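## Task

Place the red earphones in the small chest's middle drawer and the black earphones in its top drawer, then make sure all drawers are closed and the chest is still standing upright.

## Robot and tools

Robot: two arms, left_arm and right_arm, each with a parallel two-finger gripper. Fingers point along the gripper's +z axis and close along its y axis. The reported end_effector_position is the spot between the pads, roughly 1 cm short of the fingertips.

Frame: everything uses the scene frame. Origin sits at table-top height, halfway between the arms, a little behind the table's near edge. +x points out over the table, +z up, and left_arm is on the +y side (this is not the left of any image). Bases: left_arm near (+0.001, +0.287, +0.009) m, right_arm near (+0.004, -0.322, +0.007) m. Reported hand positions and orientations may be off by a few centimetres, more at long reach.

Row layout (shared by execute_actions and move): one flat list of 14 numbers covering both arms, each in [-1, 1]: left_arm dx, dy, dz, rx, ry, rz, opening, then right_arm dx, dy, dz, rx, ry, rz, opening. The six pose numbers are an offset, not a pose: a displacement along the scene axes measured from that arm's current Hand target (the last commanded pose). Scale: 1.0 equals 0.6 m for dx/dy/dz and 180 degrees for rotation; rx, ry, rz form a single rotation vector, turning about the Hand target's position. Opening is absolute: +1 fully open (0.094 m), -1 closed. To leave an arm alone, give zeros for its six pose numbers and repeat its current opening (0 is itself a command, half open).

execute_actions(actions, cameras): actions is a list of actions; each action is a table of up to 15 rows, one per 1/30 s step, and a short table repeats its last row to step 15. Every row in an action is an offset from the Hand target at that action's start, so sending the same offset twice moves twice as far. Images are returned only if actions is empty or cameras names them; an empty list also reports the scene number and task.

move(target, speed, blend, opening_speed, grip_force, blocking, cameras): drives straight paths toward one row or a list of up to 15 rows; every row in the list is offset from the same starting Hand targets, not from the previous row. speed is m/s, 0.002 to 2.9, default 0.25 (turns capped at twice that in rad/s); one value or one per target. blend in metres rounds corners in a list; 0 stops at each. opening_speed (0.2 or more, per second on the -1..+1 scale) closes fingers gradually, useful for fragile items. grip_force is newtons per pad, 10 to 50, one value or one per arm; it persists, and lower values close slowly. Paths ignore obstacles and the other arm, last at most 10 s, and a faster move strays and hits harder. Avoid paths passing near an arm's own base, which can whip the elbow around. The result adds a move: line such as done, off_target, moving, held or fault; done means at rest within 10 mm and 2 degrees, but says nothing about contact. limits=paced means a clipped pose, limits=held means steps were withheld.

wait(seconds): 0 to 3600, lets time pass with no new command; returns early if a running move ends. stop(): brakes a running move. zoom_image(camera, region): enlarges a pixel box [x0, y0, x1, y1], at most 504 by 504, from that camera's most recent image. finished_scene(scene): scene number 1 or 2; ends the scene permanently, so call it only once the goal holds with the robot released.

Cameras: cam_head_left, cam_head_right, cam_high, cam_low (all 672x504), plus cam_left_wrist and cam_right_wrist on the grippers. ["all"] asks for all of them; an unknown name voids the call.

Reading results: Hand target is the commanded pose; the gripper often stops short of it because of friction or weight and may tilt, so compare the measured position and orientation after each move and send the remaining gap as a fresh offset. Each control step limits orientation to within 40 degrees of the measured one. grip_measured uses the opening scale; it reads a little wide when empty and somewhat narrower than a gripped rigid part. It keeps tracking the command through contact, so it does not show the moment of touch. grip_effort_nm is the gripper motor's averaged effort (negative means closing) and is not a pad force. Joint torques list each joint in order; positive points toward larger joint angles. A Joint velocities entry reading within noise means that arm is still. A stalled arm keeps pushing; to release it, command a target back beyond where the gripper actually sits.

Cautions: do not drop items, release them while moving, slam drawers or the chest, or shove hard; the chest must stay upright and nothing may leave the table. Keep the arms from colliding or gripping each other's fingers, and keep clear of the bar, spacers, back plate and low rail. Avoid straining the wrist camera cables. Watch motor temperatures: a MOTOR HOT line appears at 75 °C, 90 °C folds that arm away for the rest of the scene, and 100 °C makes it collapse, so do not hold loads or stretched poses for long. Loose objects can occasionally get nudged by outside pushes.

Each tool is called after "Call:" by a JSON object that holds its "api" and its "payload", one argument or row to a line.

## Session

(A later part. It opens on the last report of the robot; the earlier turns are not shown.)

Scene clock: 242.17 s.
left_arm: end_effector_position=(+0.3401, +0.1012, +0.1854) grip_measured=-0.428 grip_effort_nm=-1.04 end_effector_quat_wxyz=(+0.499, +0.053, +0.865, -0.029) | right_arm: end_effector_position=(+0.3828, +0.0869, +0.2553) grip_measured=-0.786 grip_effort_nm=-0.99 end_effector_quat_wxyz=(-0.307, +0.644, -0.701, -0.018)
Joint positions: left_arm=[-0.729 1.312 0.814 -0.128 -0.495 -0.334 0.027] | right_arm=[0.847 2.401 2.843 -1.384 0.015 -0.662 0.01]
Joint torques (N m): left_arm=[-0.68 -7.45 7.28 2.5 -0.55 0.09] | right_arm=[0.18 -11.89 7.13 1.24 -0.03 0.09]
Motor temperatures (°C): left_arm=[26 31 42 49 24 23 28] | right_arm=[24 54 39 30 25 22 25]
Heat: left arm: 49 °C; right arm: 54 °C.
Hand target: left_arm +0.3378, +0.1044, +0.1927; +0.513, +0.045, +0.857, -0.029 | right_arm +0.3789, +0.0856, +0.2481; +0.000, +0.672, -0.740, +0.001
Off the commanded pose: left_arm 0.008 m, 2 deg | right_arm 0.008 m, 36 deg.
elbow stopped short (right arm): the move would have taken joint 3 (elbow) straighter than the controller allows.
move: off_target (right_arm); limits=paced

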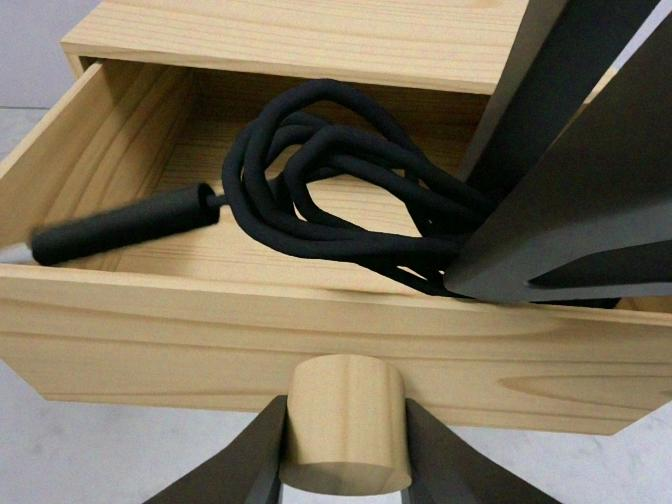

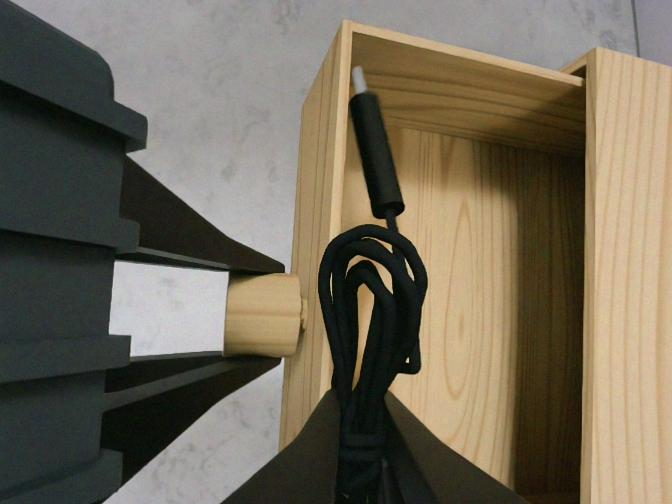

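Call:
{"api": "move", "payload": {
  "target": [
    [0,0,0,0,0,0,-1,0.04,0,0,0,0,0,-1],
    [0,0,0,0,0,0,-1,0.036,0,-0.055,0,0,0,-1],
    [0,0,0,0,0,0,-1,0.036,0,-0.055,0,0,0,-0.45],
    [0,0,0,0,0,0,-1,0.03,-0.01,0.12,0,0,0,-0.45],
    [0,0,0,0,0,0,-1,-0.15,-0.4,0.12,0,0,0,-0.45]
  ],
  "speed": [0.1,0.1,0.1,0.15,0.3],
  "opening_speed": 0.8,
  "blend": [0,0,0,0.03,0],
  "cameras": ["cam_left_wrist"]
}}

Scene clock: 268.23 s.
left_arm: end_effector_position=(+0.3394, +0.1019, +0.1841) grip_measured=-0.428 grip_effort_nm=-1.04 end_effector_quat_wxyz=(+0.496, +0.051, +0.866, -0.029) | right_arm: end_effector_position=(+0.3834, +0.0452, +0.3072) grip_measured=-0.452 grip_effort_nm=0.14 end_effector_quat_wxyz=(+0.335, -0.629, +0.701, +0.018)
Joint positions: left_arm=[-0.729 1.312 0.814 -0.135 -0.496 -0.34 0.027] | right_arm=[0.783 2.293 2.857 -1.447 -0.013 -0.692 0.026]
Joint torques (N m): left_arm=[-0.69 -7.45 7.3 2.57 -0.55 0.16] | right_arm=[-0.05 -14.32 5.48 1.46 0.06 -0.12]
Motor temperatures (°C): left_arm=[26 32 42 48 25 23 29] | right_arm=[24 57 39 31 25 22 25]
Heat: left arm: 48 °C; right arm: 57 °C.
Hand target: left_arm +0.3378, +0.1044, +0.1927; +0.513, +0.045, +0.857, -0.029 | right_arm +0.3771, +0.0368, +0.3200; -0.001, -0.672, +0.740, -0.001 (not the last commanded pose)
Off the commanded pose: left_arm 0.009 m, 2 deg | right_arm 0.221 m, 39 deg.
elbow stopped short (right arm): the move would have taken joint 3 (elbow) straighter than the controller allows.
move: off_target (right_arm; path cut at 10 s); path passed 3 of 5 targets; target 3's new opening was sent with right_arm's hand 0.028 m and 36 deg from that target; limits=paced

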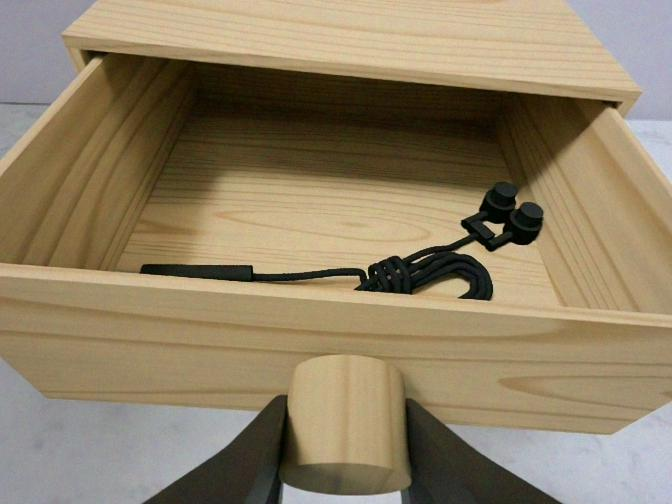

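Call:
{"api": "move", "payload": {
  "target": [
    [0,0,0,0,0,0,-1,-0.15,-0.3,0,0,0,0,-0.45],
    [0.179,-0.019,0,0,0,0,-1,-0.15,-0.3,0,0,0,0,-0.45],
    [0.179,-0.019,0,0,0,0,1,-0.15,-0.3,0,0,0,0,-0.45],
    [0,-0.005,0.01,0,0,0,1,-0.15,-0.3,0,0,0,0,-0.45]
  ],
  "speed": [0.3,0.12,0.1,0.2],
  "cameras": ["cam_left_wrist","cam_low"]
}}

Scene clock: 280.97 s.
left_arm: end_effector_position=(+0.3423, +0.0966, +0.1998) grip_measured=+0.998 grip_effort_nm=0.11 end_effector_quat_wxyz=(+0.511, +0.052, +0.858, -0.032) | right_arm: end_effector_position=(+0.3048, -0.1295, +0.3267) grip_measured=-0.452 grip_effort_nm=0.14 end_effector_quat_wxyz=(+0.257, -0.646, +0.718, -0.039)
Joint positions: left_arm=[-0.74 1.309 0.846 -0.135 -0.51 -0.329 0.094] | right_arm=[0.582 1.624 2.059 -1.477 -0.009 -0.898 0.026]
Joint torques (N m): left_arm=[-0.47 -6.87 6.91 2.29 -0.47 -0.01] | right_arm=[-0.21 -8.31 4.05 0.62 0.05 -0.11]
Motor temperatures (°C): left_arm=[26 32 42 50 25 23 29] | right_arm=[24 60 39 31 25 22 24]
Heat: left arm: 50 °C; right arm: 60 °C.
Hand target: left_arm +0.3378, +0.1013, +0.1987; +0.513, +0.045, +0.857, -0.029 | right_arm +0.2871, -0.1432, +0.3200; -0.001, -0.672, +0.740, -0.001
Off the commanded pose: left_arm 0.007 m, 1 deg | right_arm 0.023 m, 30 deg.
joint sent to its limit (right arm) — joint 4 (wrist pitch), lower limit. The joint targets are off in orientation, not in position.
move: off_target (right_arm); target 3's new opening was sent with left_arm's hand 0.018 m and 2 deg from that target
Images, in order (width x height): cam_low 672x504, cam_left_wrist 672x504.

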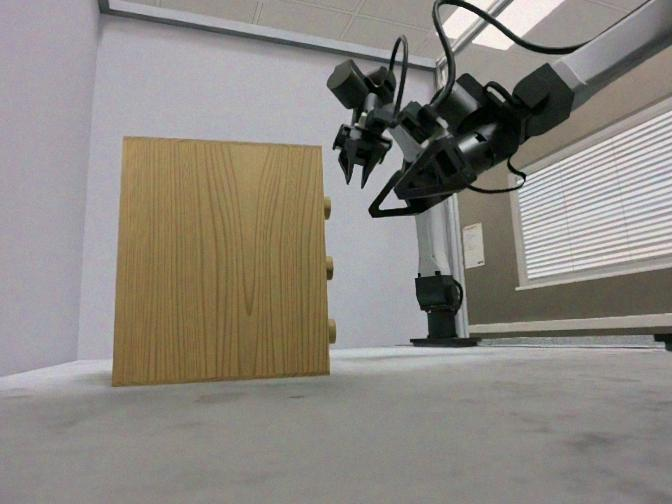

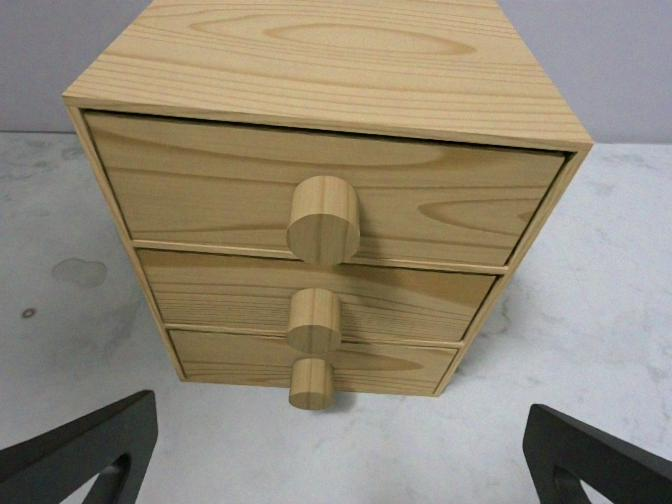

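Call:
{"api": "zoom_image", "payload": {
  "camera": "cam_left_wrist",
  "region": [400, 110, 610, 410]
}}

Call:
{"api": "zoom_image", "payload": {
  "camera": "cam_low",
  "region": [290, 130, 370, 390]
}}

Scaled by 1.680 from the camera's image (finer frame: 960x720).

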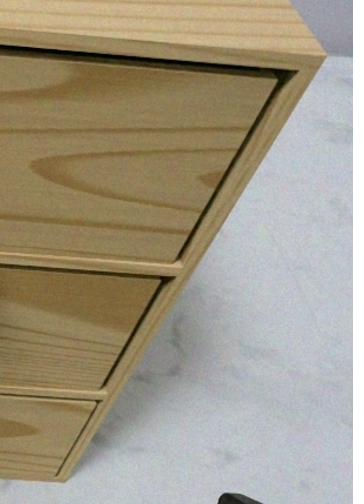

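Scaled by 1.938 from the camera's image (finer frame: 960x720).

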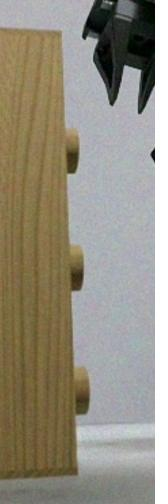

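The zoomed views show the drawers flush or slightly recessed, so they are shut.

Call:
{"api": "finished_scene", "payload": {
  "scene": 2
}}

The scene is finished: the task was done.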